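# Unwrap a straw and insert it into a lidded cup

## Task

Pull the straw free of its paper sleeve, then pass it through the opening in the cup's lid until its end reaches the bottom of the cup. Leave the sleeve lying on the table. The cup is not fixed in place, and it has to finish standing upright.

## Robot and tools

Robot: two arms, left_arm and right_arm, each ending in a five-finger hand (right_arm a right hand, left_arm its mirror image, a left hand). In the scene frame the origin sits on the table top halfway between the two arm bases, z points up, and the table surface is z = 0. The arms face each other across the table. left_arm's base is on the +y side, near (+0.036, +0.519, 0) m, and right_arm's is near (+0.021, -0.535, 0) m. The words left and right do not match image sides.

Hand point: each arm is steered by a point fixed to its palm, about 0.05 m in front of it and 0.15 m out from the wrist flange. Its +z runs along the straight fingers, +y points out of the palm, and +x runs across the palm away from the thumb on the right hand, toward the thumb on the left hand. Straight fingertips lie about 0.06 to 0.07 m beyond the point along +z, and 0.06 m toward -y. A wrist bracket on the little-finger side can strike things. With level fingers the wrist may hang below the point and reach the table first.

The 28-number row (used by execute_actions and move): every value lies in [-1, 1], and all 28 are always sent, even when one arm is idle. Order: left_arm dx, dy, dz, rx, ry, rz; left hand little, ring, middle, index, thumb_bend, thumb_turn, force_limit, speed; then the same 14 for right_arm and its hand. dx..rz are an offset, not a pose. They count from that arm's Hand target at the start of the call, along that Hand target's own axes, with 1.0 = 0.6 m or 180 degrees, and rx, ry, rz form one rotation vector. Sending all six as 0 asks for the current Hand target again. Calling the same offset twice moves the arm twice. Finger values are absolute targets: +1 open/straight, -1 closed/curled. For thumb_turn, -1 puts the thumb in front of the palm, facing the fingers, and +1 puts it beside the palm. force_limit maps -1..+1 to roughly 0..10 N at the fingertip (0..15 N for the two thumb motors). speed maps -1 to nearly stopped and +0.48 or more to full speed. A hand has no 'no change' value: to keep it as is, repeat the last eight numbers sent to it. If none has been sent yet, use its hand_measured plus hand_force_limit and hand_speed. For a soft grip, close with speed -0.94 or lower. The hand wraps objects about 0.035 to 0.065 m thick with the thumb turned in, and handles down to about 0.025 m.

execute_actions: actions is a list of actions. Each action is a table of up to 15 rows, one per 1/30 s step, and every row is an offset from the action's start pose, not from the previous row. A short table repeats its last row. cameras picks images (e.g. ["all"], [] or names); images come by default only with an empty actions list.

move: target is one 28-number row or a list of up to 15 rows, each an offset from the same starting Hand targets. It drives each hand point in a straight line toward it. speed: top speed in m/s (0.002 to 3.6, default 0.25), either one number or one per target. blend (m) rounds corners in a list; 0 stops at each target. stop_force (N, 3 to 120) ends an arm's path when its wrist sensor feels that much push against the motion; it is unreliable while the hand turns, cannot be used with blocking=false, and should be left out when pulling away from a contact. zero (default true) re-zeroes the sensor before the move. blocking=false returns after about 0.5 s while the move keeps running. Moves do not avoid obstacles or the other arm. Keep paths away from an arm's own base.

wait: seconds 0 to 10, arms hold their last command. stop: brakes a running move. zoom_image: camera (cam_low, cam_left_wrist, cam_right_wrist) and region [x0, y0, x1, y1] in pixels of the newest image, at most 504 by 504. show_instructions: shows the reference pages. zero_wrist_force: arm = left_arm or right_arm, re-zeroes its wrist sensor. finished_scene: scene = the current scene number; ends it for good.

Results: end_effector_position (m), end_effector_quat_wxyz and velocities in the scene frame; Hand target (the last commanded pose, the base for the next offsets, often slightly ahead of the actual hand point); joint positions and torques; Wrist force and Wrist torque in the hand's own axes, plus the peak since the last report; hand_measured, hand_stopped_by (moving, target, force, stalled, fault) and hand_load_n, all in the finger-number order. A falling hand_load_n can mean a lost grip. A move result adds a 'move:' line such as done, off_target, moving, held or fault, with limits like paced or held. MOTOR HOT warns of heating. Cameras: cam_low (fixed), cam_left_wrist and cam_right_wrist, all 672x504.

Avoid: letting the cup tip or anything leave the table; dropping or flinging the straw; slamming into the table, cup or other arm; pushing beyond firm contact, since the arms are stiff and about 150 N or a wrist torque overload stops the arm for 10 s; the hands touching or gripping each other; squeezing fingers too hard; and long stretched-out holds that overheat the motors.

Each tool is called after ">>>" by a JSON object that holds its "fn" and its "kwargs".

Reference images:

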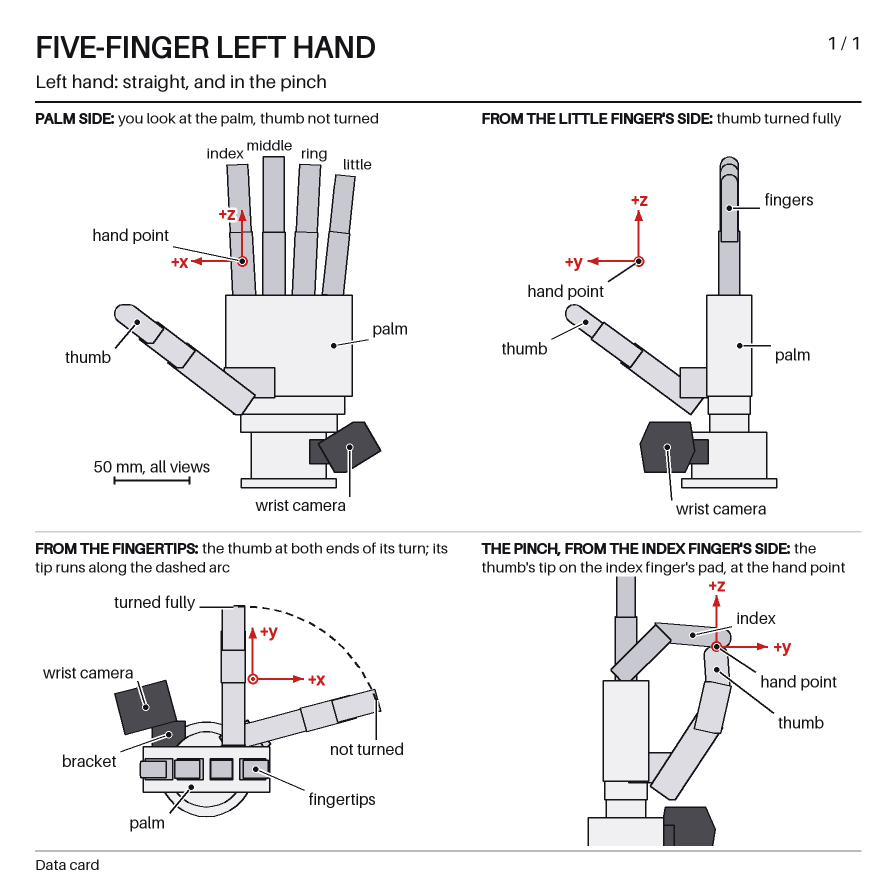

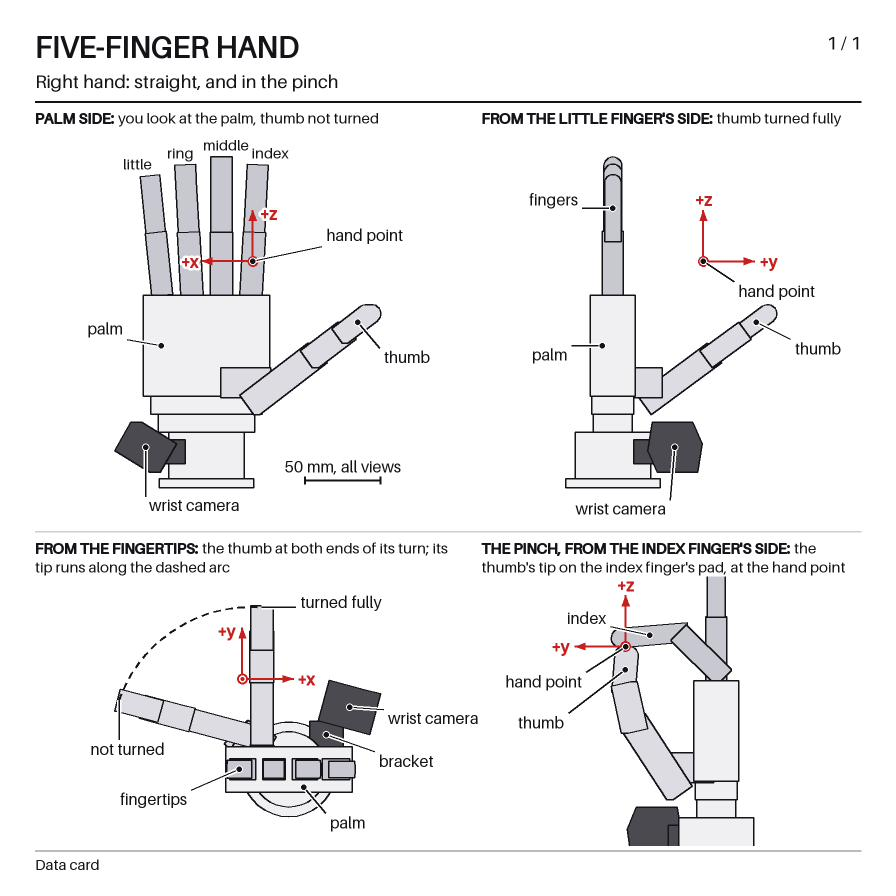

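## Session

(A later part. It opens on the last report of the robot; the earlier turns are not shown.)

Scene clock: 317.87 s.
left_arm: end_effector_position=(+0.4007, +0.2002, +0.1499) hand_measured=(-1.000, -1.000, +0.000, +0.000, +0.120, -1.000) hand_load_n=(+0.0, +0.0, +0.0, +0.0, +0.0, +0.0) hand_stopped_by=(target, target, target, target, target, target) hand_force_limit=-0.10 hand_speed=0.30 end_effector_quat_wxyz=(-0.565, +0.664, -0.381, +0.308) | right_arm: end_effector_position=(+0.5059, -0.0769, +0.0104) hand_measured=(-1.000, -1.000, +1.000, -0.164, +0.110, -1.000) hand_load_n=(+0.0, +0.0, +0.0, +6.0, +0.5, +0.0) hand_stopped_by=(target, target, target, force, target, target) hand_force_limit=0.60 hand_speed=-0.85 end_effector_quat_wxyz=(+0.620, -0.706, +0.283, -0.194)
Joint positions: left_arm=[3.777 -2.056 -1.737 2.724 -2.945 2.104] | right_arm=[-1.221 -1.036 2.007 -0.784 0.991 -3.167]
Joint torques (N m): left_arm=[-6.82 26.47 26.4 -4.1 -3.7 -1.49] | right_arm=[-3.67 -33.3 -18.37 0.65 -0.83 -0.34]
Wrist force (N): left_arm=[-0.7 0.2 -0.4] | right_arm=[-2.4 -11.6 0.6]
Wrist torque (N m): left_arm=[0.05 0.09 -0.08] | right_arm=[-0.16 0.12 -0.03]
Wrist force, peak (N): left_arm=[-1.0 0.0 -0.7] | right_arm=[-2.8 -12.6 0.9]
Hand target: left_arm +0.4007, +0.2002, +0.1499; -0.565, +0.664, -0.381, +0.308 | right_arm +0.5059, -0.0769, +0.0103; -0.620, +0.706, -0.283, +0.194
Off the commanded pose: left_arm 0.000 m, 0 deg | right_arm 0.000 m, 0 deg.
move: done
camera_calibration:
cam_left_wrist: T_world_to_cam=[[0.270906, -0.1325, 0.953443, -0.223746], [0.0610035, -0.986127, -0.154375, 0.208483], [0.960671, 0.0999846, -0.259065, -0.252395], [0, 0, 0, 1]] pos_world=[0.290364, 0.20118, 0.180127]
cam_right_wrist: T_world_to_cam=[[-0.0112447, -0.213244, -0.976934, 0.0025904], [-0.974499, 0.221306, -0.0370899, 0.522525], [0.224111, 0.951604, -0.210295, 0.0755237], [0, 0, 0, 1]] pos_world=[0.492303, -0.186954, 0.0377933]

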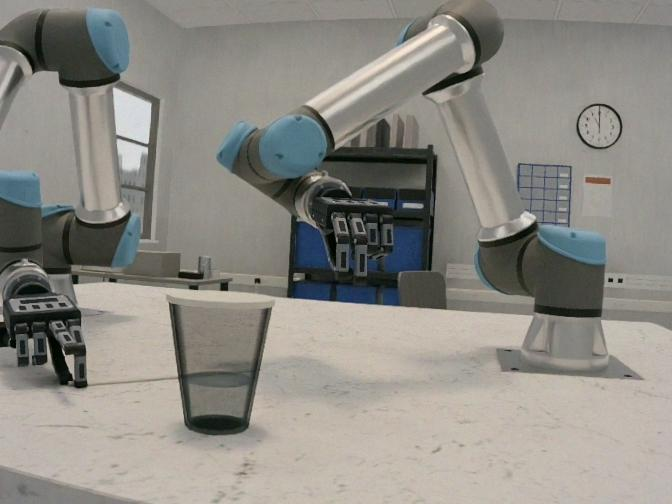

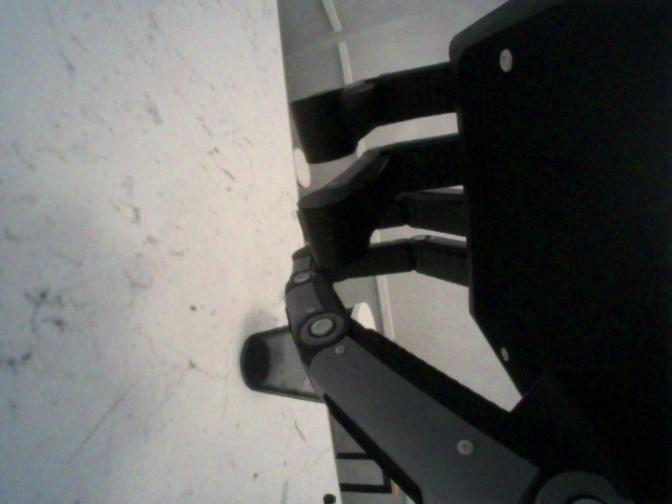

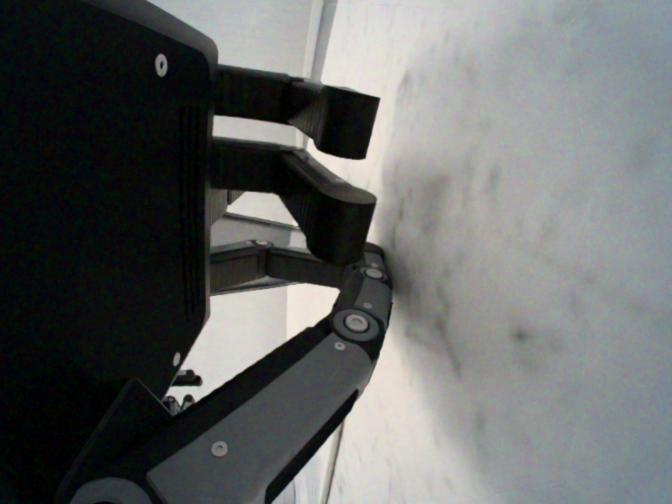

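>>> {"fn": "move", "kwargs": {"target": [0,0,0,0,0,0,-1,-1,0.0,0.0,0.12,-1,-0.1,0.3,0,-0.0008,0,0,0,0,-1,-1,1,-0.72,0.11,-1,0.6,-0.85], "speed": 0.02}}

>>> {"fn": "move", "kwargs": {"target": [0,0,0,0,0,0,-1,-1,0.0,0.0,0.12,-1,-0.1,0.3,0,-0.0004,0,0,0,0,-1,-1,1,-0.75,0.11,-1,0.6,-0.85], "speed": 0.02}}

>>> {"fn": "move", "kwargs": {"target": [0,0,0,0,0,0,-1,-1,0.0,0.0,0.12,-1,-0.1,0.3,0,-0.016,-0.0028,0,0,0,-1,-1,1,-0.75,0.11,-1,0.6,-0.85], "speed": 0.03, "cameras": ["all"]}}

>>> {"fn": "zoom_image", "kwargs": {"camera": "cam_low", "region": [20, 330, 180, 410]}}

Scene clock: 322.37 s.
left_arm: end_effector_position=(+0.4007, +0.2002, +0.1499) hand_measured=(-1.000, -1.000, +0.000, +0.000, +0.120, -1.000) hand_load_n=(+0.0, +0.0, +0.0, +0.0, +0.0, +0.0) hand_stopped_by=(target, target, target, target, target, target) hand_force_limit=-0.10 hand_speed=0.30 end_effector_quat_wxyz=(-0.565, +0.664, -0.381, +0.308) | right_arm: end_effector_position=(+0.5060, -0.0769, +0.0108) hand_measured=(-1.000, -1.000, +1.000, -0.188, +0.110, -1.000) hand_load_n=(+0.0, +0.0, +0.0, +8.0, +1.5, -1.5) hand_stopped_by=(target, target, target, force, target, target) hand_force_limit=0.60 hand_speed=-0.85 end_effector_quat_wxyz=(+0.620, -0.706, +0.283, -0.194)
Joint positions: left_arm=[3.777 -2.056 -1.737 2.724 -2.945 2.104] | right_arm=[-1.221 -1.036 2.007 -0.783 0.991 -3.167]
Joint torques (N m): left_arm=[-6.98 25.6 26.18 -4.31 -3.83 -1.55] | right_arm=[-0.86 -42.93 -19.77 1.54 -0.96 -1.33]
Wrist force (N): left_arm=[-0.7 -0.3 -0.6] | right_arm=[-1.8 -6.0 0.4]
Wrist torque (N m): left_arm=[-0.01 0.08 -0.06] | right_arm=[-0.06 0.13 0.01]
Wrist force, peak (N): left_arm=[-0.9 -0.2 -0.9] | right_arm=[-2.7 -15.0 1.9]
Hand target: left_arm +0.4007, +0.2002, +0.1499; -0.565, +0.664, -0.381, +0.308 | right_arm +0.5060, -0.0769, +0.0108; -0.620, +0.706, -0.283, +0.194
Off the commanded pose: left_arm 0.000 m, 0 deg | right_arm 0.000 m, 0 deg.
move: done

Scene clock: 323.07 s.
left_arm: end_effector_position=(+0.4007, +0.2002, +0.1499) hand_measured=(-1.000, -1.000, +0.000, +0.000, +0.120, -1.000) hand_load_n=(+0.0, +0.0, +0.0, +0.0, +0.5, +0.0) hand_stopped_by=(target, target, target, target, target, target) hand_force_limit=-0.10 hand_speed=0.30 end_effector_quat_wxyz=(-0.565, +0.664, -0.381, +0.308) | right_arm: end_effector_position=(+0.5061, -0.0769, +0.0110) hand_measured=(-1.000, -1.000, +1.000, -0.198, +0.110, -1.000) hand_load_n=(+0.0, +0.5, +0.0, +10.0, +2.5, -2.5) hand_stopped_by=(target, target, target, force, target, target) hand_force_limit=0.60 hand_speed=-0.85 end_effector_quat_wxyz=(+0.620, -0.706, +0.283, -0.194)
Joint positions: left_arm=[3.777 -2.056 -1.737 2.724 -2.945 2.104] | right_arm=[-1.221 -1.037 2.007 -0.782 0.991 -3.167]
Joint torques (N m): left_arm=[-6.93 25.49 26.21 -4.2 -3.78 -1.34] | right_arm=[6.1 -43.87 -22.53 1.33 1.17 -0.84]
Wrist force (N): left_arm=[-0.6 0.0 -0.4] | right_arm=[-0.9 -0.8 0.0]
Wrist torque (N m): left_arm=[0.01 0.08 -0.06] | right_arm=[0.17 0.05 0.10]
Wrist force, peak (N): left_arm=[-1.0 -0.2 -0.6] | right_arm=[-1.9 -6.1 0.5]
Hand target: left_arm +0.4007, +0.2002, +0.1499; -0.565, +0.664, -0.381, +0.308 | right_arm +0.5061, -0.0769, +0.0111; -0.620, +0.706, -0.283, +0.194
Off the commanded pose: left_arm 0.000 m, 0 deg | right_arm 0.000 m, 0 deg.
move: done

Scene clock: 323.80 s.
left_arm: end_effector_position=(+0.4007, +0.2002, +0.1499) hand_measured=(-1.000, -1.000, +0.000, +0.000, +0.120, -1.000) hand_load_n=(+0.0, +0.0, +0.0, +0.0, +0.0, +0.0) hand_stopped_by=(target, target, target, target, target, target) hand_force_limit=-0.10 hand_speed=0.30 end_effector_quat_wxyz=(-0.565, +0.664, -0.381, +0.308) | right_arm: end_effector_position=(+0.5065, -0.0775, +0.0209) hand_measured=(-1.000, -1.000, +1.000, -0.200, +0.110, -1.000) hand_load_n=(+0.0, +0.0, +0.0, +0.0, +0.0, +0.0) hand_stopped_by=(target, target, target, force, target, target) hand_force_limit=0.60 hand_speed=-0.85 end_effector_quat_wxyz=(+0.620, -0.706, +0.283, -0.194) end_effector_velocity=(+0.000, +0.000, -0.001) end_effector_angular_velocity=(+0.001, +0.000, +0.001)
Joint positions: left_arm=[3.777 -2.056 -1.737 2.724 -2.945 2.104] | right_arm=[-1.223 -1.058 2.003 -0.758 0.989 -3.168]
Joint velocities: left_arm=[within noise] | right_arm=[0.001 0.003 0.001 -0.005 0 0.001]
Joint torques (N m): left_arm=[-7.32 25.89 26.12 -3.94 -3.89 -1.5] | right_arm=[-5.24 -30.72 -17.12 -2.6 -1.94 -1.78]
Wrist force (N): left_arm=[-1.1 -0.1 -0.4] | right_arm=[-1.0 2.6 -0.7]
Wrist torque (N m): left_arm=[0.01 0.13 -0.09] | right_arm=[0.22 0.07 0.18]
Wrist force, peak (N): left_arm=[-1.0 0.0 -0.6] | right_arm=[-0.7 3.2 -1.0]
Hand target: left_arm +0.4007, +0.2002, +0.1499; -0.565, +0.664, -0.381, +0.308 | right_arm +0.5065, -0.0775, +0.0208; -0.620, +0.706, -0.283, +0.194
Off the commanded pose: left_arm 0.000 m, 0 deg | right_arm 0.000 m, 0 deg.
move: done
camera_calibration:
cam_left_wrist: T_world_to_cam=[[0.270906, -0.1325, 0.953443, -0.223746], [0.0610035, -0.986127, -0.154375, 0.208483], [0.960671, 0.0999846, -0.259065, -0.252395], [0, 0, 0, 1]] pos_world=[0.290364, 0.20118, 0.180127]
cam_right_wrist: T_world_to_cam=[[-0.0112447, -0.213244, -0.976934, 0.0127483], [-0.974499, 0.221306, -0.0370899, 0.52361], [0.224111, 0.951604, -0.210295, 0.0780732], [0, 0, 0, 1]] pos_world=[0.492903, -0.187454, 0.0482933]

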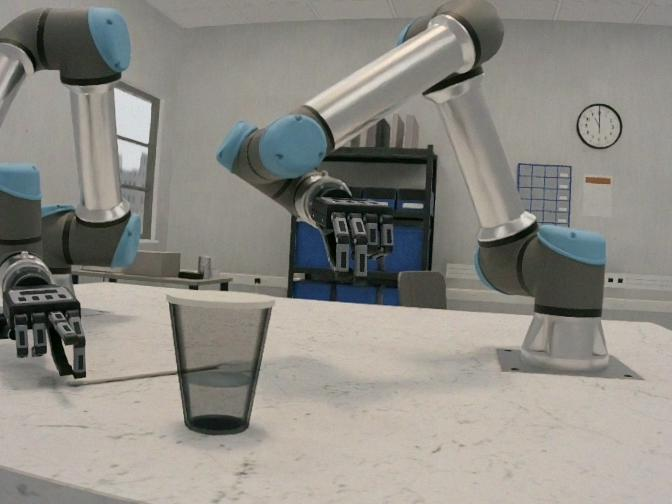

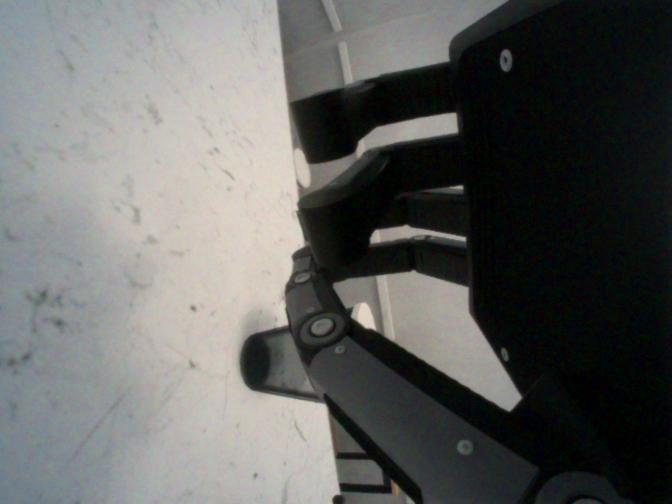

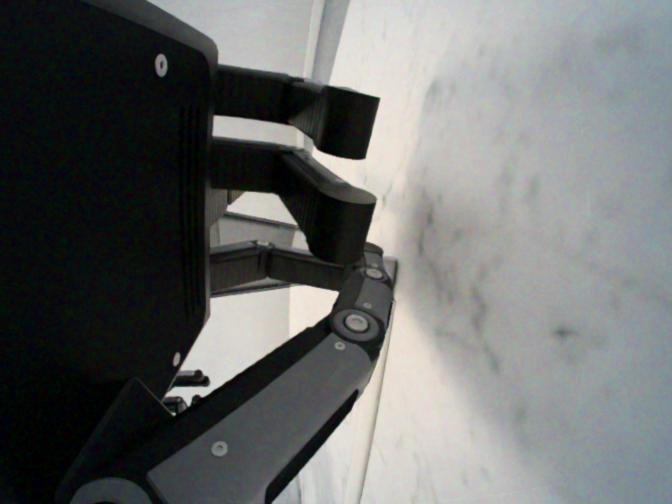

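Scaled by 3.150 from the camera's 672x504 image, which has a finer 960x720 frame.

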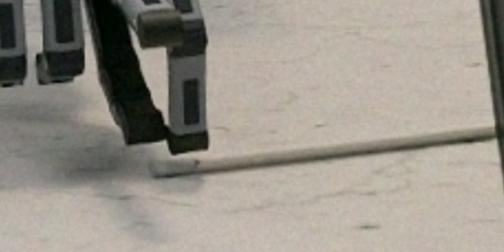

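>>> {"fn": "move", "kwargs": {"target": [0,0,0,0,0,0,-1,-1,0.0,0.0,0.12,-1,-0.1,0.3,-0.0067,-0.078,-0.029,-0.133,0.0079,-0.0234,-1,-1,1,-0.1,0.3,-1,0.6,0.3], "speed": 0.2, "cameras": ["cam_right_wrist","cam_low"]}}

>>> {"fn": "zoom_image", "kwargs": {"camera": "cam_right_wrist", "region": [330, 200, 530, 400]}}

Scene clock: 344.73 s.
left_arm: end_effector_position=(+0.4007, +0.2002, +0.1499) hand_measured=(-1.000, -1.000, +0.000, +0.000, +0.120, -1.000) hand_load_n=(+0.0, +0.0, +0.0, +0.5, +0.0, +0.0) hand_stopped_by=(target, target, target, target, target, target) hand_force_limit=-0.10 hand_speed=0.30 end_effector_quat_wxyz=(-0.565, +0.664, -0.381, +0.308) | right_arm: end_effector_position=(+0.4998, -0.0849, +0.0697) hand_measured=(-1.000, -1.000, +1.000, -0.100, +0.300, -1.000) hand_load_n=(+0.0, +0.0, +0.0, +0.0, +0.0, +0.0) hand_stopped_by=(target, target, target, target, target, target) hand_force_limit=0.60 hand_speed=0.30 end_effector_quat_wxyz=(+0.449, -0.826, +0.298, -0.162) end_effector_velocity=(-0.001, +0.000, +0.000) end_effector_angular_velocity=(-0.001, +0.005, -0.001)
Joint positions: left_arm=[3.777 -2.056 -1.737 2.724 -2.945 2.104] | right_arm=[-1.15 -1.098 1.646 0.09 1.15 -3.436]
Joint velocities: left_arm=[within noise] | right_arm=[0 -0.001 -0.001 0.006 0 0.002]
Joint torques (N m): left_arm=[-7.37 25.53 26.05 -4.16 -3.89 -1.41] | right_arm=[-7.64 -49.12 -26.97 2.09 -0.26 0.2]
Wrist force (N): left_arm=[-0.8 -0.1 -0.7] | right_arm=[-0.5 2.8 -0.8]
Wrist torque (N m): left_arm=[0.04 0.10 -0.08] | right_arm=[0.35 0.03 0.11]
Wrist force, peak (N): left_arm=[-1.1 -0.1 -0.6] | right_arm=[-0.7 3.9 -1.0]
Hand target: left_arm +0.4007, +0.2002, +0.1499; -0.565, +0.664, -0.381, +0.308 | right_arm +0.5000, -0.0849, +0.0699; -0.449, +0.826, -0.298, +0.162
Off the commanded pose: left_arm 0.000 m, 0 deg | right_arm 0.000 m, 0 deg.
move: done
camera_calibration:
cam_right_wrist: T_world_to_cam=[[-0.194097, -0.550722, -0.811808, 0.110001], [-0.973212, 0.212057, 0.0888297, 0.510324], [0.123229, 0.807302, -0.577129, 0.160636], [0, 0, 0, 1]] pos_world=[0.49821, -0.177319, 0.136675]
Images, in order (width x height): cam_low 672x504, cam_right_wrist 672x504.

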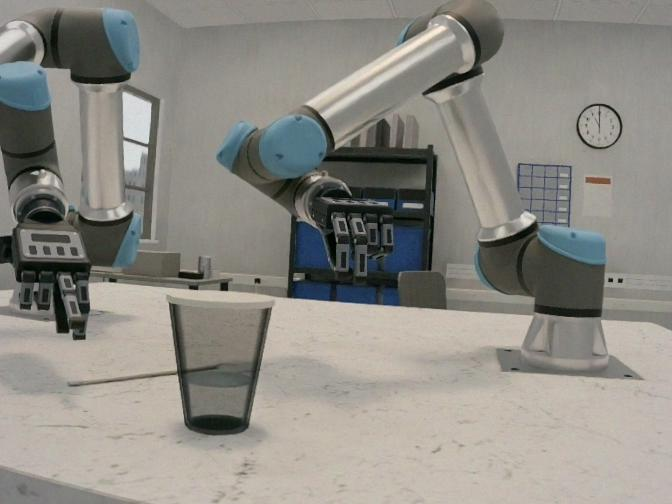

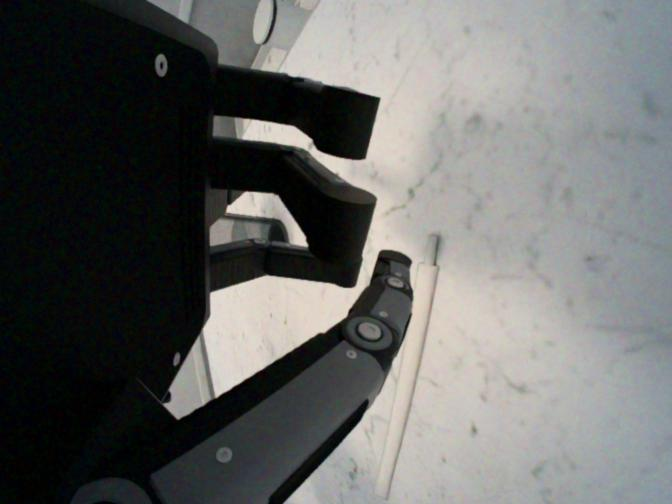

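Scaled by 2.520 from the camera's 672x504 image, which has a finer 960x720 frame.

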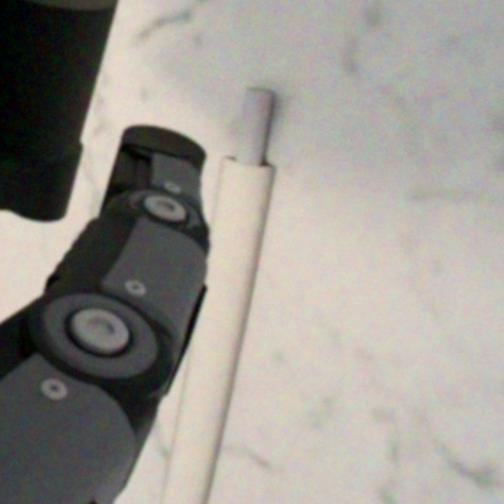

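>>> {"fn": "move", "kwargs": {"target": [0,0,0,0,0,0,-1,-1,0.0,0.0,0.12,-1,-0.1,0.3,-0.0012,0.0492,0.0652,0,-0.0615,-0.04,-1,-1,1,-0.12,0.3,-1,0.6,0.3], "speed": 0.1, "cameras": ["cam_right_wrist","cam_low"]}}

>>> {"fn": "zoom_image", "kwargs": {"camera": "cam_right_wrist", "region": [310, 180, 510, 380]}}

>>> {"fn": "zoom_image", "kwargs": {"camera": "cam_low", "region": [20, 320, 200, 410]}}

Scene clock: 356.03 s.
left_arm: end_effector_position=(+0.4007, +0.2002, +0.1499) hand_measured=(-1.000, -1.000, +0.000, +0.000, +0.120, -1.000) hand_load_n=(+0.0, +0.0, +0.0, +0.0, +0.0, +0.0) hand_stopped_by=(target, target, target, target, target, target) hand_force_limit=-0.10 hand_speed=0.30 end_effector_quat_wxyz=(-0.565, +0.664, -0.381, +0.308) | right_arm: end_effector_position=(+0.5103, -0.0716, +0.0239) hand_measured=(-1.000, -1.000, +1.000, -0.120, +0.300, -1.000) hand_load_n=(+0.0, +0.0, +0.0, +0.0, +0.0, +0.0) hand_stopped_by=(target, target, target, target, target, target) hand_force_limit=0.60 hand_speed=0.30 end_effector_quat_wxyz=(+0.465, -0.855, +0.201, -0.110)
Joint positions: left_arm=[3.777 -2.056 -1.737 2.724 -2.945 2.104] | right_arm=[-1.189 -0.939 1.538 0.139 0.942 -3.634]
Joint torques (N m): left_arm=[-6.58 24.92 26.95 -4.15 -3.89 -1.31] | right_arm=[8.64 -41.94 -4.2 -1.06 -0.09 0.43]
Wrist force (N): left_arm=[-1.0 -0.2 -0.7] | right_arm=[-0.3 2.4 -0.3]
Wrist torque (N m): left_arm=[0.02 0.12 -0.08] | right_arm=[0.27 -0.05 0.15]
Wrist force, peak (N): left_arm=[-1.0 0.2 -0.9] | right_arm=[-0.3 2.9 -1.1]
Hand target: left_arm +0.4007, +0.2002, +0.1499; -0.565, +0.664, -0.381, +0.308 | right_arm +0.5102, -0.0715, +0.0238; -0.465, +0.855, -0.201, +0.110
Off the commanded pose: left_arm 0.000 m, 0 deg | right_arm 0.000 m, 0 deg.
move: done
camera_calibration:
cam_right_wrist: T_world_to_cam=[[-0.0628055, -0.580652, -0.811726, 0.0129815], [-0.995988, -0.0154867, 0.0881404, 0.517107], [-0.0637499, 0.814005, -0.577349, 0.218092], [0, 0, 0, 1]] pos_world=[0.529751, -0.161982, 0.0908744]
Images, in order (width x height): cam_low 672x504, cam_right_wrist 672x504.

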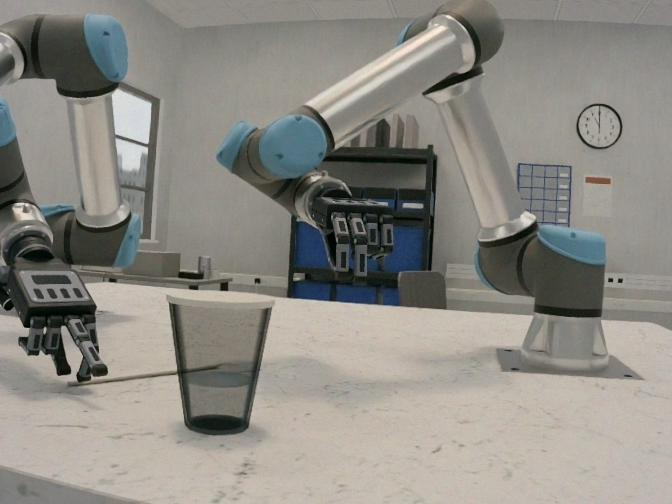

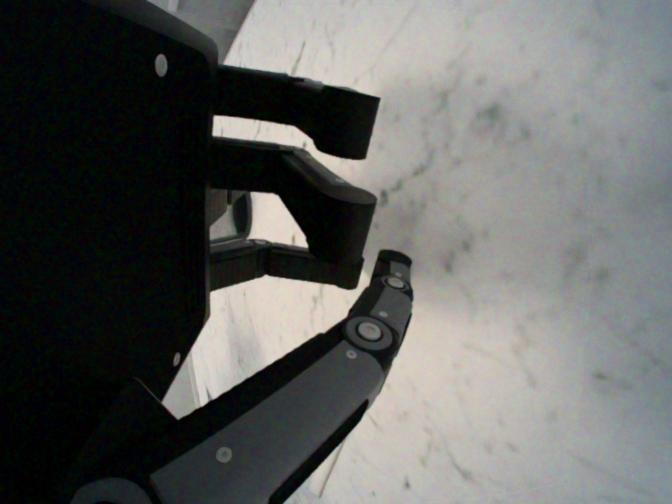

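Scaled by 2.520 from the camera's 672x504 image, which has a finer 960x720 frame.

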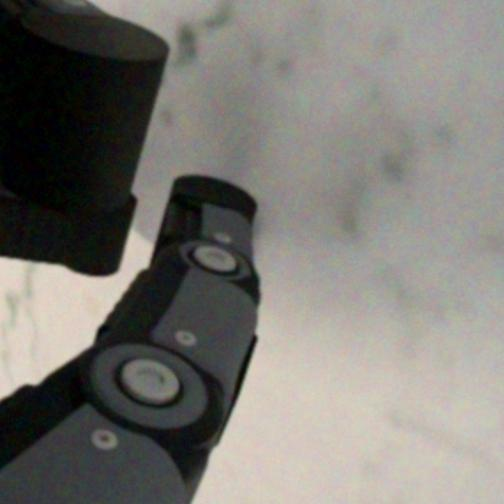

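Scaled by 2.800 from the camera's 672x504 image, which has a finer 960x720 frame.

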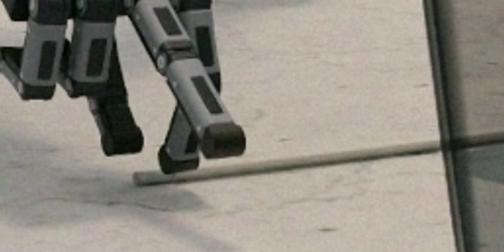

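>>> {"fn": "move", "kwargs": {"target": [0,0,0,0,0,0,-1,-1,0.0,0.0,0.12,-1,-0.1,0.3,0,0.0098,0.0064,0,0,0,-1,-1,1,-0.12,0.3,-1,0.6,0.3], "speed": 0.03, "stop_force": 4, "cameras": ["cam_right_wrist","cam_low"]}}

>>> {"fn": "zoom_image", "kwargs": {"camera": "cam_low", "region": [30, 340, 130, 400]}}

Scene clock: 379.07 s.
left_arm: end_effector_position=(+0.4007, +0.2002, +0.1499) hand_measured=(-1.000, -1.000, +0.000, +0.000, +0.120, -1.000) hand_load_n=(+0.0, +0.0, +0.0, -0.5, +0.0, +0.5) hand_stopped_by=(target, target, target, target, target, target) hand_force_limit=-0.10 hand_speed=0.30 end_effector_quat_wxyz=(-0.565, +0.664, -0.381, +0.308) | right_arm: end_effector_position=(+0.5102, -0.0715, +0.0168) hand_measured=(-1.000, -1.000, +1.000, -0.120, +0.300, -1.000) hand_load_n=(+0.0, +0.0, +0.0, +0.0, +0.0, +0.0) hand_stopped_by=(target, target, target, target, target, target) hand_force_limit=0.60 hand_speed=0.30 end_effector_quat_wxyz=(+0.465, -0.855, +0.201, -0.110)
Joint positions: left_arm=[3.777 -2.056 -1.737 2.724 -2.945 2.104] | right_arm=[-1.189 -0.929 1.543 0.124 0.942 -3.634]
Joint torques (N m): left_arm=[-7.73 26.28 25.13 -4.03 -3.64 -1.27] | right_arm=[10.12 -53.61 -28.44 2.62 0.89 1.64]
Wrist force (N): left_arm=[-0.8 0.1 -0.6] | right_arm=[-0.4 2.7 -0.4]
Wrist torque (N m): left_arm=[0.06 0.09 -0.08] | right_arm=[0.31 -0.03 0.14]
Wrist force, peak (N): left_arm=[-1.2 0.2 -0.5] | right_arm=[-0.6 2.8 -0.3]
Hand target: left_arm +0.4007, +0.2002, +0.1499; -0.565, +0.664, -0.381, +0.308 | right_arm +0.5102, -0.0715, +0.0168; -0.465, +0.855, -0.201, +0.110
Off the commanded pose: left_arm 0.000 m, 0 deg | right_arm 0.000 m, 0 deg.
move: done
camera_calibration:
cam_right_wrist: T_world_to_cam=[[-0.0627115, -0.580665, -0.811724, 0.00721784], [-0.995974, -0.0157835, 0.0882368, 0.517572], [-0.0640478, 0.81399, -0.577338, 0.214059], [0, 0, 0, 1]] pos_world=[0.529651, -0.161882, 0.0837744]
Images, in order (width x height): cam_low 672x504, cam_right_wrist 672x504.

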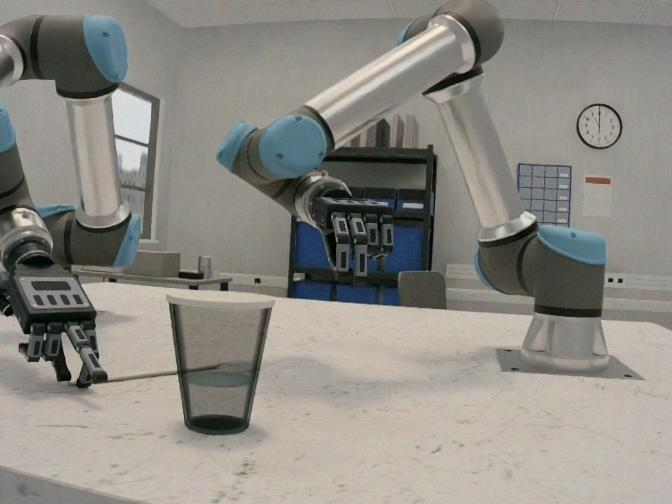

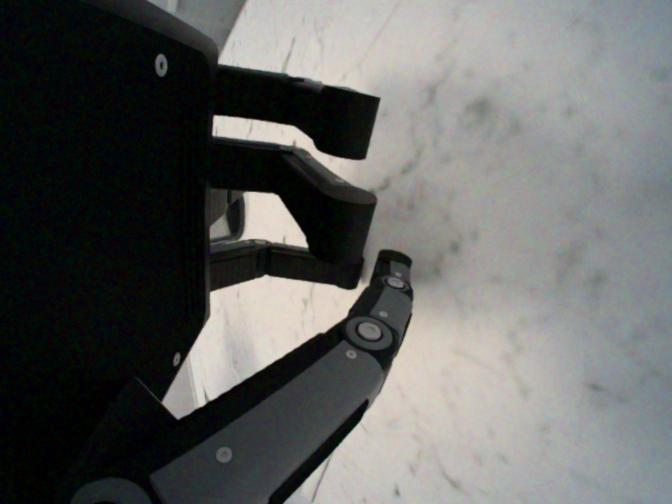

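Scaled by 5.040 from the camera's 672x504 image, which has a finer 960x720 frame.

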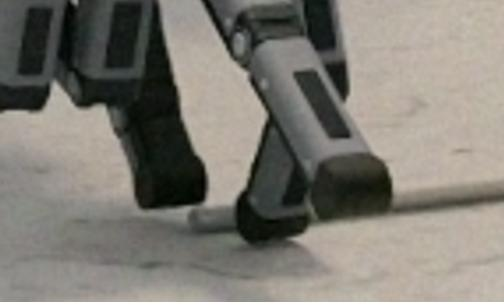

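>>> {"fn": "move", "kwargs": {"target": [0,0,0,0,0,0,-1,-1,0,0,0.12,-1,-0.1,0.3,0,0.0095,0.0062,0,0,0,-1,-1,1,-0.24,0.3,-1,0.6,-0.97], "speed": 0.004, "stop_force": 4}}

>>> {"fn": "move", "kwargs": {"target": [0,0,0,0,0,0,-1,-1,0,0,0.12,-1,-0.1,0.3,0,0,0,0,0,0,-1,-1,1,-0.7,0.3,-1,0.6,-0.9], "cameras": ["cam_low","cam_right_wrist"]}}

Scene clock: 398.33 s.
left_arm: end_effector_position=(+0.4007, +0.2002, +0.1499) hand_measured=(-1.000, -1.000, +0.000, +0.000, +0.120, -1.000) hand_load_n=(+0.0, +0.0, +0.0, +0.0, +0.5, +0.0) hand_stopped_by=(target, target, target, target, target, target) hand_force_limit=-0.10 hand_speed=0.30 end_effector_quat_wxyz=(-0.565, +0.664, -0.381, +0.308) | right_arm: end_effector_position=(+0.5102, -0.0715, +0.0136) hand_measured=(-1.000, -1.000, +1.000, -0.240, +0.300, -1.000) hand_load_n=(+0.0, +0.0, +0.0, +0.5, +0.0, +0.0) hand_stopped_by=(target, target, target, target, target, target) hand_force_limit=0.60 hand_speed=-0.97 end_effector_quat_wxyz=(+0.465, -0.855, +0.201, -0.110)
Joint positions: left_arm=[3.777 -2.056 -1.737 2.724 -2.945 2.104] | right_arm=[-1.189 -0.925 1.545 0.118 0.942 -3.634]
Joint torques (N m): left_arm=[-6.31 25 25.97 -4.16 -3.69 -0.98] | right_arm=[8.72 -54.19 -25.09 2.49 1.3 1.61]
Wrist force (N): left_arm=[-0.5 -0.1 -0.5] | right_arm=[-0.4 2.5 -0.1]
Wrist torque (N m): left_arm=[0.02 0.04 -0.05] | right_arm=[0.27 -0.04 0.15]
Wrist force, peak (N): left_arm=[-1.1 0.0 -0.7] | right_arm=[-0.8 -3.8 -1.2]
Hand target: left_arm +0.4007, +0.2002, +0.1499; -0.565, +0.664, -0.381, +0.308 | right_arm +0.5102, -0.0715, +0.0137; -0.465, +0.855, -0.201, +0.110 (not the last commanded pose)
Off the commanded pose: left_arm 0.000 m, 0 deg | right_arm 0.004 m, 0 deg.
move: contact (right_arm)

Scene clock: 399.13 s.
left_arm: end_effector_position=(+0.4007, +0.2002, +0.1499) hand_measured=(-1.000, -1.000, +0.000, +0.000, +0.120, -1.000) hand_load_n=(+0.5, +0.0, +0.0, +0.0, +0.0, +0.0) hand_stopped_by=(target, target, target, target, target, target) hand_force_limit=-0.10 hand_speed=0.30 end_effector_quat_wxyz=(-0.565, +0.664, -0.381, +0.308) | right_arm: end_effector_position=(+0.5102, -0.0715, +0.0137) hand_measured=(-1.000, -1.000, +1.000, -0.386, +0.302, -1.000) hand_load_n=(+0.0, +0.0, +0.0, +8.0, +4.5, +0.0) hand_stopped_by=(target, target, target, force, target, target) hand_force_limit=0.60 hand_speed=-0.90 end_effector_quat_wxyz=(+0.465, -0.855, +0.201, -0.110)
Joint positions: left_arm=[3.777 -2.056 -1.737 2.724 -2.945 2.104] | right_arm=[-1.189 -0.925 1.545 0.118 0.942 -3.634]
Joint torques (N m): left_arm=[-7.42 26.07 24.6 -4.21 -3.89 -1.24] | right_arm=[8.99 -52.08 -25.73 2.43 0.79 1.75]
Wrist force (N): left_arm=[-0.8 -0.1 -0.5] | right_arm=[-0.2 2.4 -0.4]
Wrist torque (N m): left_arm=[0.00 0.10 -0.07] | right_arm=[0.27 -0.06 0.15]
Wrist force, peak (N): left_arm=[-0.9 -0.3 -1.0] | right_arm=[-0.5 2.6 -0.4]
Hand target: left_arm +0.4007, +0.2002, +0.1499; -0.565, +0.664, -0.381, +0.308 | right_arm +0.5102, -0.0715, +0.0137; -0.465, +0.855, -0.201, +0.110
Off the commanded pose: left_arm 0.000 m, 0 deg | right_arm 0.000 m, 0 deg.
move: done
camera_calibration:
cam_right_wrist: T_world_to_cam=[[-0.0626314, -0.580658, -0.811735, 0.0046611], [-0.995986, -0.0157489, 0.0881135, 0.517867], [-0.0639477, 0.813995, -0.577341, 0.212217], [0, 0, 0, 1]] pos_world=[0.529651, -0.161882, 0.0806744]
Images, in order (width x height): cam_low 672x504, cam_right_wrist 672x504.

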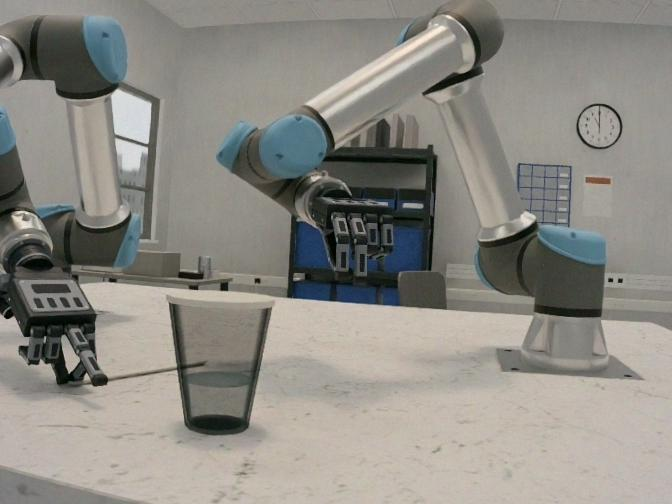

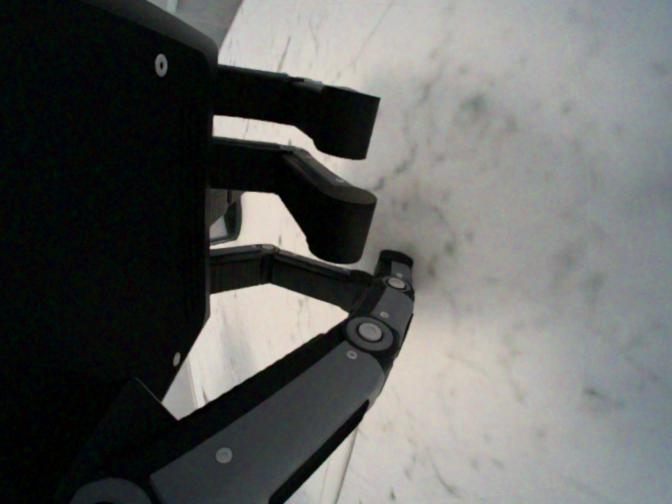

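>>> {"fn": "move", "kwargs": {"target": [0,0,0,0,0,0,-1,-1,0,0,0.12,-1,-0.1,0.3,0,-0.028,-0.018,0,0,0,-1,-1,1,-0.7,0.3,-1,0.6,-0.9], "speed": 0.05, "cameras": ["cam_low"]}}

>>> {"fn": "zoom_image", "kwargs": {"camera": "cam_low", "region": [0, 300, 250, 450]}}

Scene clock: 404.73 s.
left_arm: end_effector_position=(+0.4007, +0.2002, +0.1499) hand_measured=(-1.000, -1.000, +0.000, +0.000, +0.120, -1.000) hand_load_n=(+0.0, +0.5, +0.0, +0.0, +0.0, +0.0) hand_stopped_by=(target, target, target, target, target, target) hand_force_limit=-0.10 hand_speed=0.30 end_effector_quat_wxyz=(-0.565, +0.664, -0.381, +0.308) | right_arm: end_effector_position=(+0.5104, -0.0714, +0.0338) hand_measured=(-1.000, -1.000, +1.000, -0.386, +0.302, -1.000) hand_load_n=(+0.0, +0.0, +0.0, +8.5, +4.5, -0.5) hand_stopped_by=(target, target, target, force, target, target) hand_force_limit=0.60 hand_speed=-0.90 end_effector_quat_wxyz=(+0.465, -0.855, +0.201, -0.110)
Joint positions: left_arm=[3.777 -2.056 -1.737 2.724 -2.945 2.104] | right_arm=[-1.189 -0.951 1.53 0.159 0.942 -3.634]
Joint torques (N m): left_arm=[-7.27 25.65 25.82 -4.19 -3.59 -1.07] | right_arm=[9.26 -37.33 -4.09 -1.22 1.37 1.2]
Wrist force (N): left_arm=[-1.0 -0.2 -0.6] | right_arm=[-0.3 2.7 -0.5]
Wrist torque (N m): left_arm=[0.01 0.12 -0.08] | right_arm=[0.33 -0.03 0.16]
Wrist force, peak (N): left_arm=[-1.0 -0.1 -0.7] | right_arm=[-0.5 3.2 0.0]
Hand target: left_arm +0.4007, +0.2002, +0.1499; -0.565, +0.664, -0.381, +0.308 | right_arm +0.5102, -0.0714, +0.0336; -0.465, +0.855, -0.201, +0.110
Off the commanded pose: left_arm 0.000 m, 0 deg | right_arm 0.000 m, 0 deg.
move: done
Images, in order (width x height): cam_low 672x504.

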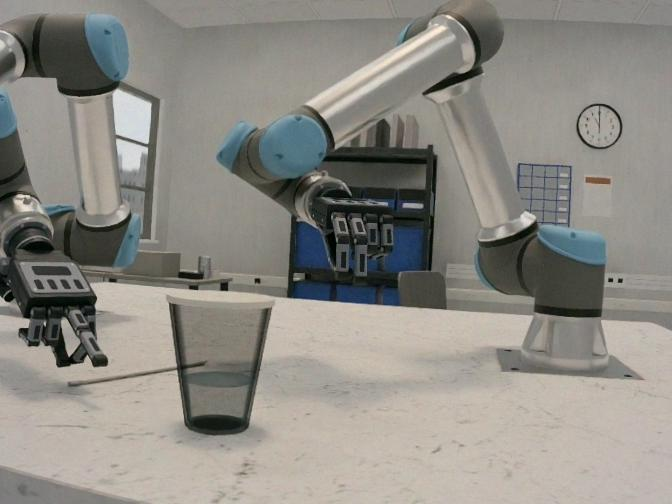

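Scaled by 2.016 from the camera's 672x504 image, which has a finer 960x720 frame.

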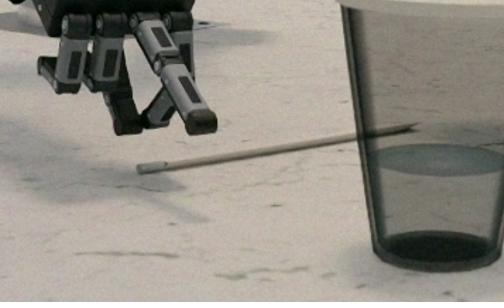

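>>> {"fn": "move", "kwargs": {"target": [0,0,0,0,0,0,-1,-1,0,0,0.12,-1,-0.1,0.3,-0.167,-0.112,-0.073,0,0,0,-1,-1,0.1,0.1,0.3,-1,0.6,0.3], "cameras": ["cam_right_wrist"]}}

>>> {"fn": "zoom_image", "kwargs": {"camera": "cam_right_wrist", "region": [200, 0, 670, 504]}}

Scene clock: 425.37 s.
left_arm: end_effector_position=(+0.4007, +0.2002, +0.1499) hand_measured=(-1.000, -1.000, +0.000, +0.000, +0.120, -1.000) hand_load_n=(+0.0, +0.0, +0.0, +0.0, +0.0, +0.0) hand_stopped_by=(target, target, target, target, target, target) hand_force_limit=-0.10 hand_speed=0.30 end_effector_quat_wxyz=(-0.565, +0.664, -0.381, +0.308) | right_arm: end_effector_position=(+0.4205, -0.0269, +0.1137) hand_measured=(-1.000, -1.000, +0.100, +0.100, +0.300, -1.000) hand_load_n=(+0.0, +0.0, +0.0, +0.0, +0.0, +0.0) hand_stopped_by=(target, target, target, target, target, target) hand_force_limit=0.60 hand_speed=0.30 end_effector_quat_wxyz=(+0.465, -0.855, +0.201, -0.110)
Joint positions: left_arm=[3.777 -2.056 -1.737 2.724 -2.945 2.104] | right_arm=[-1.031 -1.149 1.603 0.218 1.062 -3.512]
Joint torques (N m): left_arm=[-6.65 25.77 25.91 -4.18 -3.77 -1.16] | right_arm=[10.3 -45.51 -29.94 0.02 -0.13 0.62]
Wrist force (N): left_arm=[-0.6 -0.1 -0.8] | right_arm=[0.0 2.7 -1.1]
Wrist torque (N m): left_arm=[0.03 0.05 -0.06] | right_arm=[0.34 -0.03 0.25]
Wrist force, peak (N): left_arm=[-1.2 0.2 -0.8] | right_arm=[1.5 4.3 0.2]
Hand target: left_arm +0.4007, +0.2002, +0.1499; -0.565, +0.664, -0.381, +0.308 | right_arm +0.4204, -0.0269, +0.1138; -0.465, +0.855, -0.201, +0.110
Off the commanded pose: left_arm 0.000 m, 0 deg | right_arm 0.000 m, 0 deg.
move: done
camera_calibration:
cam_right_wrist: T_world_to_cam=[[-0.0626303, -0.580663, -0.811731, 0.106112], [-0.99598, -0.0158304, 0.0881704, 0.420395], [-0.0640473, 0.81399, -0.577337, 0.227954], [0, 0, 0, 1]] pos_world=[0.439951, -0.117282, 0.180674]
Images, in order (width x height): cam_right_wrist 672x504.

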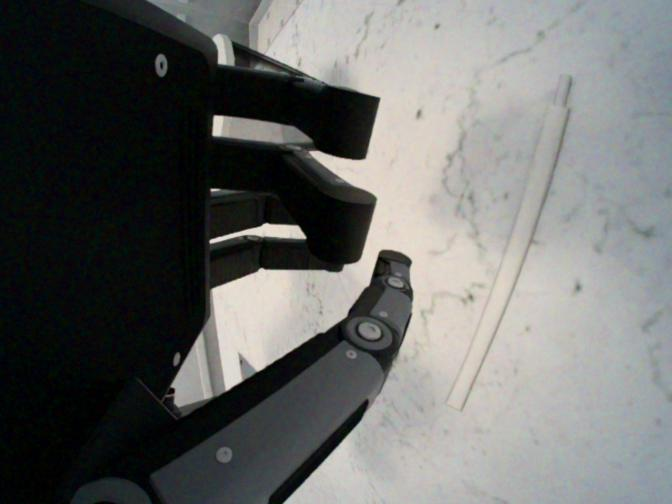

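Scaled by 1.000.

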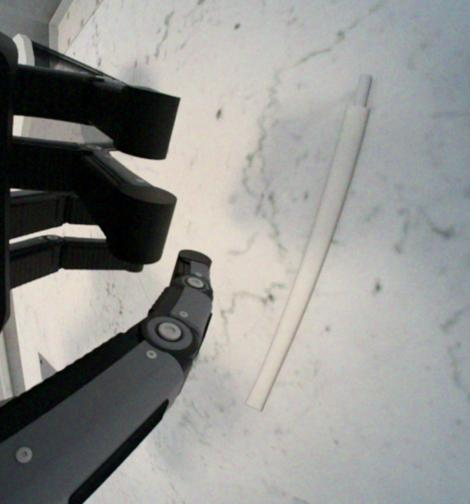

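>>> {"fn": "move", "kwargs": {"target": [0,0,0,0,0,0,-1,-1,0,0,0.12,-1,-0.1,0.3,-0.0888,0.1077,0.0295,0,-0.034,-0.0221,-1,-1,0,0,0.3,-1,0.6,0.3], "cameras": ["cam_right_wrist"]}}

>>> {"fn": "zoom_image", "kwargs": {"camera": "cam_right_wrist", "region": [200, 100, 560, 460]}}

Scene clock: 441.10 s.
left_arm: end_effector_position=(+0.4007, +0.2002, +0.1499) hand_measured=(-1.000, -1.000, +0.000, +0.000, +0.120, -1.000) hand_load_n=(+0.0, +0.0, +0.0, +0.0, +0.0, +0.0) hand_stopped_by=(target, target, target, target, target, target) hand_force_limit=-0.10 hand_speed=0.30 end_effector_quat_wxyz=(-0.565, +0.664, -0.381, +0.308) | right_arm: end_effector_position=(+0.3637, -0.0212, +0.0499) hand_measured=(-1.000, -1.000, +0.000, +0.000, +0.300, -1.000) hand_load_n=(+0.0, +0.0, +0.0, +0.0, +0.0, +0.0) hand_stopped_by=(target, target, target, target, target, target) hand_force_limit=0.60 hand_speed=0.30 end_effector_quat_wxyz=(+0.471, -0.866, +0.146, -0.080)
Joint positions: left_arm=[3.777 -2.056 -1.737 2.724 -2.945 2.104] | right_arm=[-0.993 -1.114 1.745 0.075 0.993 -3.579]
Joint torques (N m): left_arm=[-7.22 26.18 26.85 -4.15 -3.73 -1.07] | right_arm=[-4.74 -40.18 -11.98 -1.14 0.27 0.16]
Wrist force (N): left_arm=[-0.7 0.1 -0.4] | right_arm=[-0.4 2.6 -0.8]
Wrist torque (N m): left_arm=[0.05 0.08 -0.07] | right_arm=[0.30 -0.01 0.11]
Wrist force, peak (N): left_arm=[-1.0 0.1 -0.8] | right_arm=[-1.4 4.2 0.1]
Hand target: left_arm +0.4007, +0.2002, +0.1499; -0.565, +0.664, -0.381, +0.308 | right_arm +0.3637, -0.0212, +0.0499; -0.471, +0.866, -0.146, +0.080
Off the commanded pose: left_arm 0.000 m, 0 deg | right_arm 0.000 m, 0 deg.
move: done
camera_calibration:
cam_right_wrist: T_world_to_cam=[[0.0115918, -0.584108, -0.811593, 0.0269918], [-0.985928, -0.142042, 0.0881466, 0.363317], [-0.166767, 0.79915, -0.577535, 0.219888], [0, 0, 0, 1]] pos_world=[0.394562, -0.108351, 0.116874]
Images, in order (width x height): cam_right_wrist 672x504.

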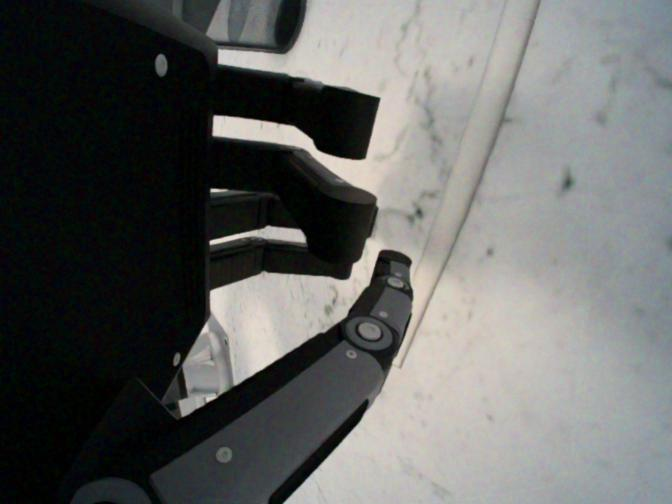

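Scaled by 1.400 from the camera's 672x504 image, which has a finer 960x720 frame.

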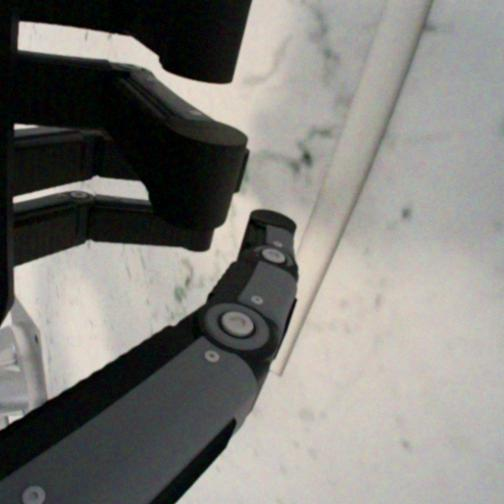

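>>> {"fn": "move", "kwargs": {"target": [0,0,0,0,0,0,-1,-1,0,0,0.12,-1,-0.1,0.3,0,0.0461,0.03,0,0,0,-1,-1,0,0,0.3,-1,0.6,0.3], "speed": 0.06, "cameras": ["cam_low","cam_right_wrist"]}}

>>> {"fn": "zoom_image", "kwargs": {"camera": "cam_right_wrist", "region": [200, 100, 560, 460]}}

>>> {"fn": "zoom_image", "kwargs": {"camera": "cam_low", "region": [0, 280, 250, 430]}}

Scene clock: 447.13 s.
left_arm: end_effector_position=(+0.4007, +0.2002, +0.1499) hand_measured=(-1.000, -1.000, +0.000, +0.000, +0.120, -1.000) hand_load_n=(+0.0, +0.0, +0.0, +0.0, +0.0, +0.0) hand_stopped_by=(target, target, target, target, target, target) hand_force_limit=-0.10 hand_speed=0.30 end_effector_quat_wxyz=(-0.565, +0.664, -0.381, +0.308) | right_arm: end_effector_position=(+0.3638, -0.0210, +0.0172) hand_measured=(-1.000, -1.000, -0.002, +0.000, +0.300, -1.000) hand_load_n=(+0.0, +0.0, -18.0, +0.0, +0.0, +0.0) hand_stopped_by=(target, target, target, target, target, target) hand_force_limit=0.60 hand_speed=0.30 end_effector_quat_wxyz=(+0.471, -0.866, +0.146, -0.080)
Joint positions: left_arm=[3.777 -2.056 -1.737 2.724 -2.945 2.104] | right_arm=[-0.993 -1.065 1.771 -0.001 0.992 -3.579]
Joint torques (N m): left_arm=[-6.22 26.84 24.97 -3.85 -3.66 -0.98] | right_arm=[1.42 43.65 46.9 11.84 12.32 1.08]
Wrist force (N): left_arm=[-0.9 -0.1 -0.5] | right_arm=[-4.7 -106.9 -57.4]
Wrist torque (N m): left_arm=[0.00 0.12 -0.08] | right_arm=[1.31 1.11 -2.17]
Wrist force, peak (N): left_arm=[-1.1 -0.1 -0.7] | right_arm=[-10.7 -108.4 -60.5]
Hand target: left_arm +0.4007, +0.2002, +0.1499; -0.565, +0.664, -0.381, +0.308 | right_arm +0.3638, -0.0212, +0.0169; -0.471, +0.866, -0.146, +0.080
Off the commanded pose: left_arm 0.000 m, 0 deg | right_arm 0.000 m, 0 deg.
move: done
camera_calibration:
cam_right_wrist: T_world_to_cam=[[0.0122551, -0.583458, -0.812051, 0.000417095], [-0.985852, -0.142821, 0.0877385, 0.366147], [-0.167169, 0.799487, -0.576953, 0.200989], [0, 0, 0, 1]] pos_world=[0.39456, -0.108152, 0.084175]
Images, in order (width x height): cam_low 672x504, cam_right_wrist 672x504.

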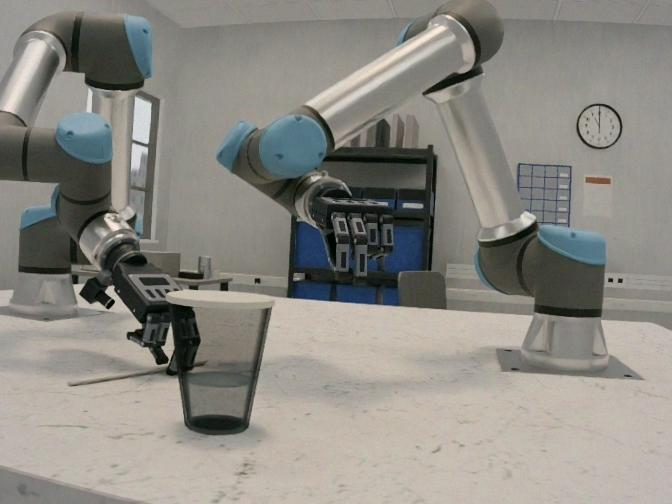

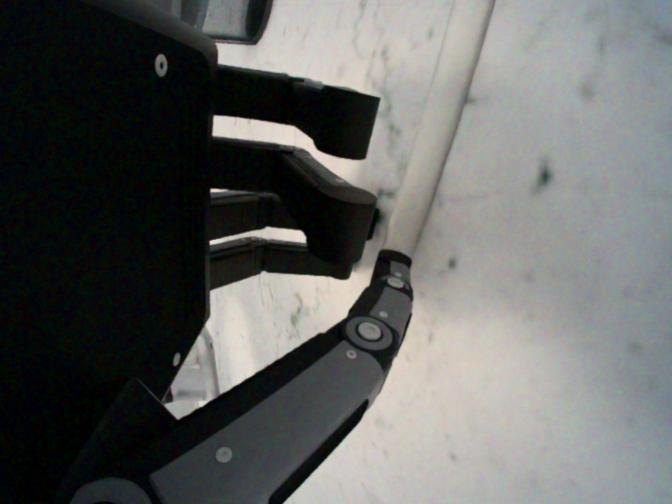

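Scaled by 1.400 from the camera's 672x504 image, which has a finer 960x720 frame.

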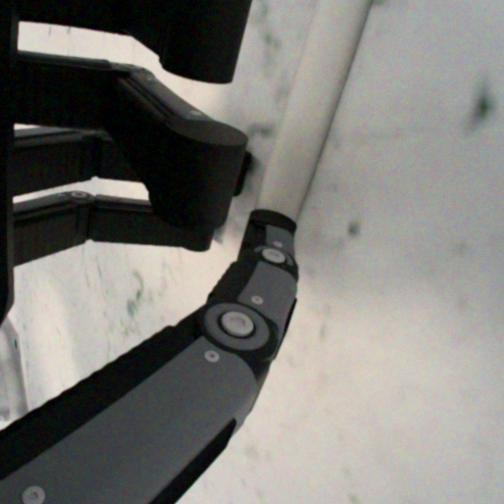

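Scaled by 2.016 from the camera's 672x504 image, which has a finer 960x720 frame.

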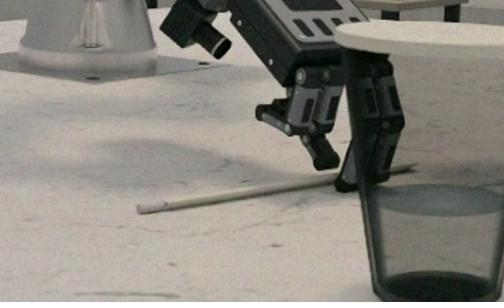

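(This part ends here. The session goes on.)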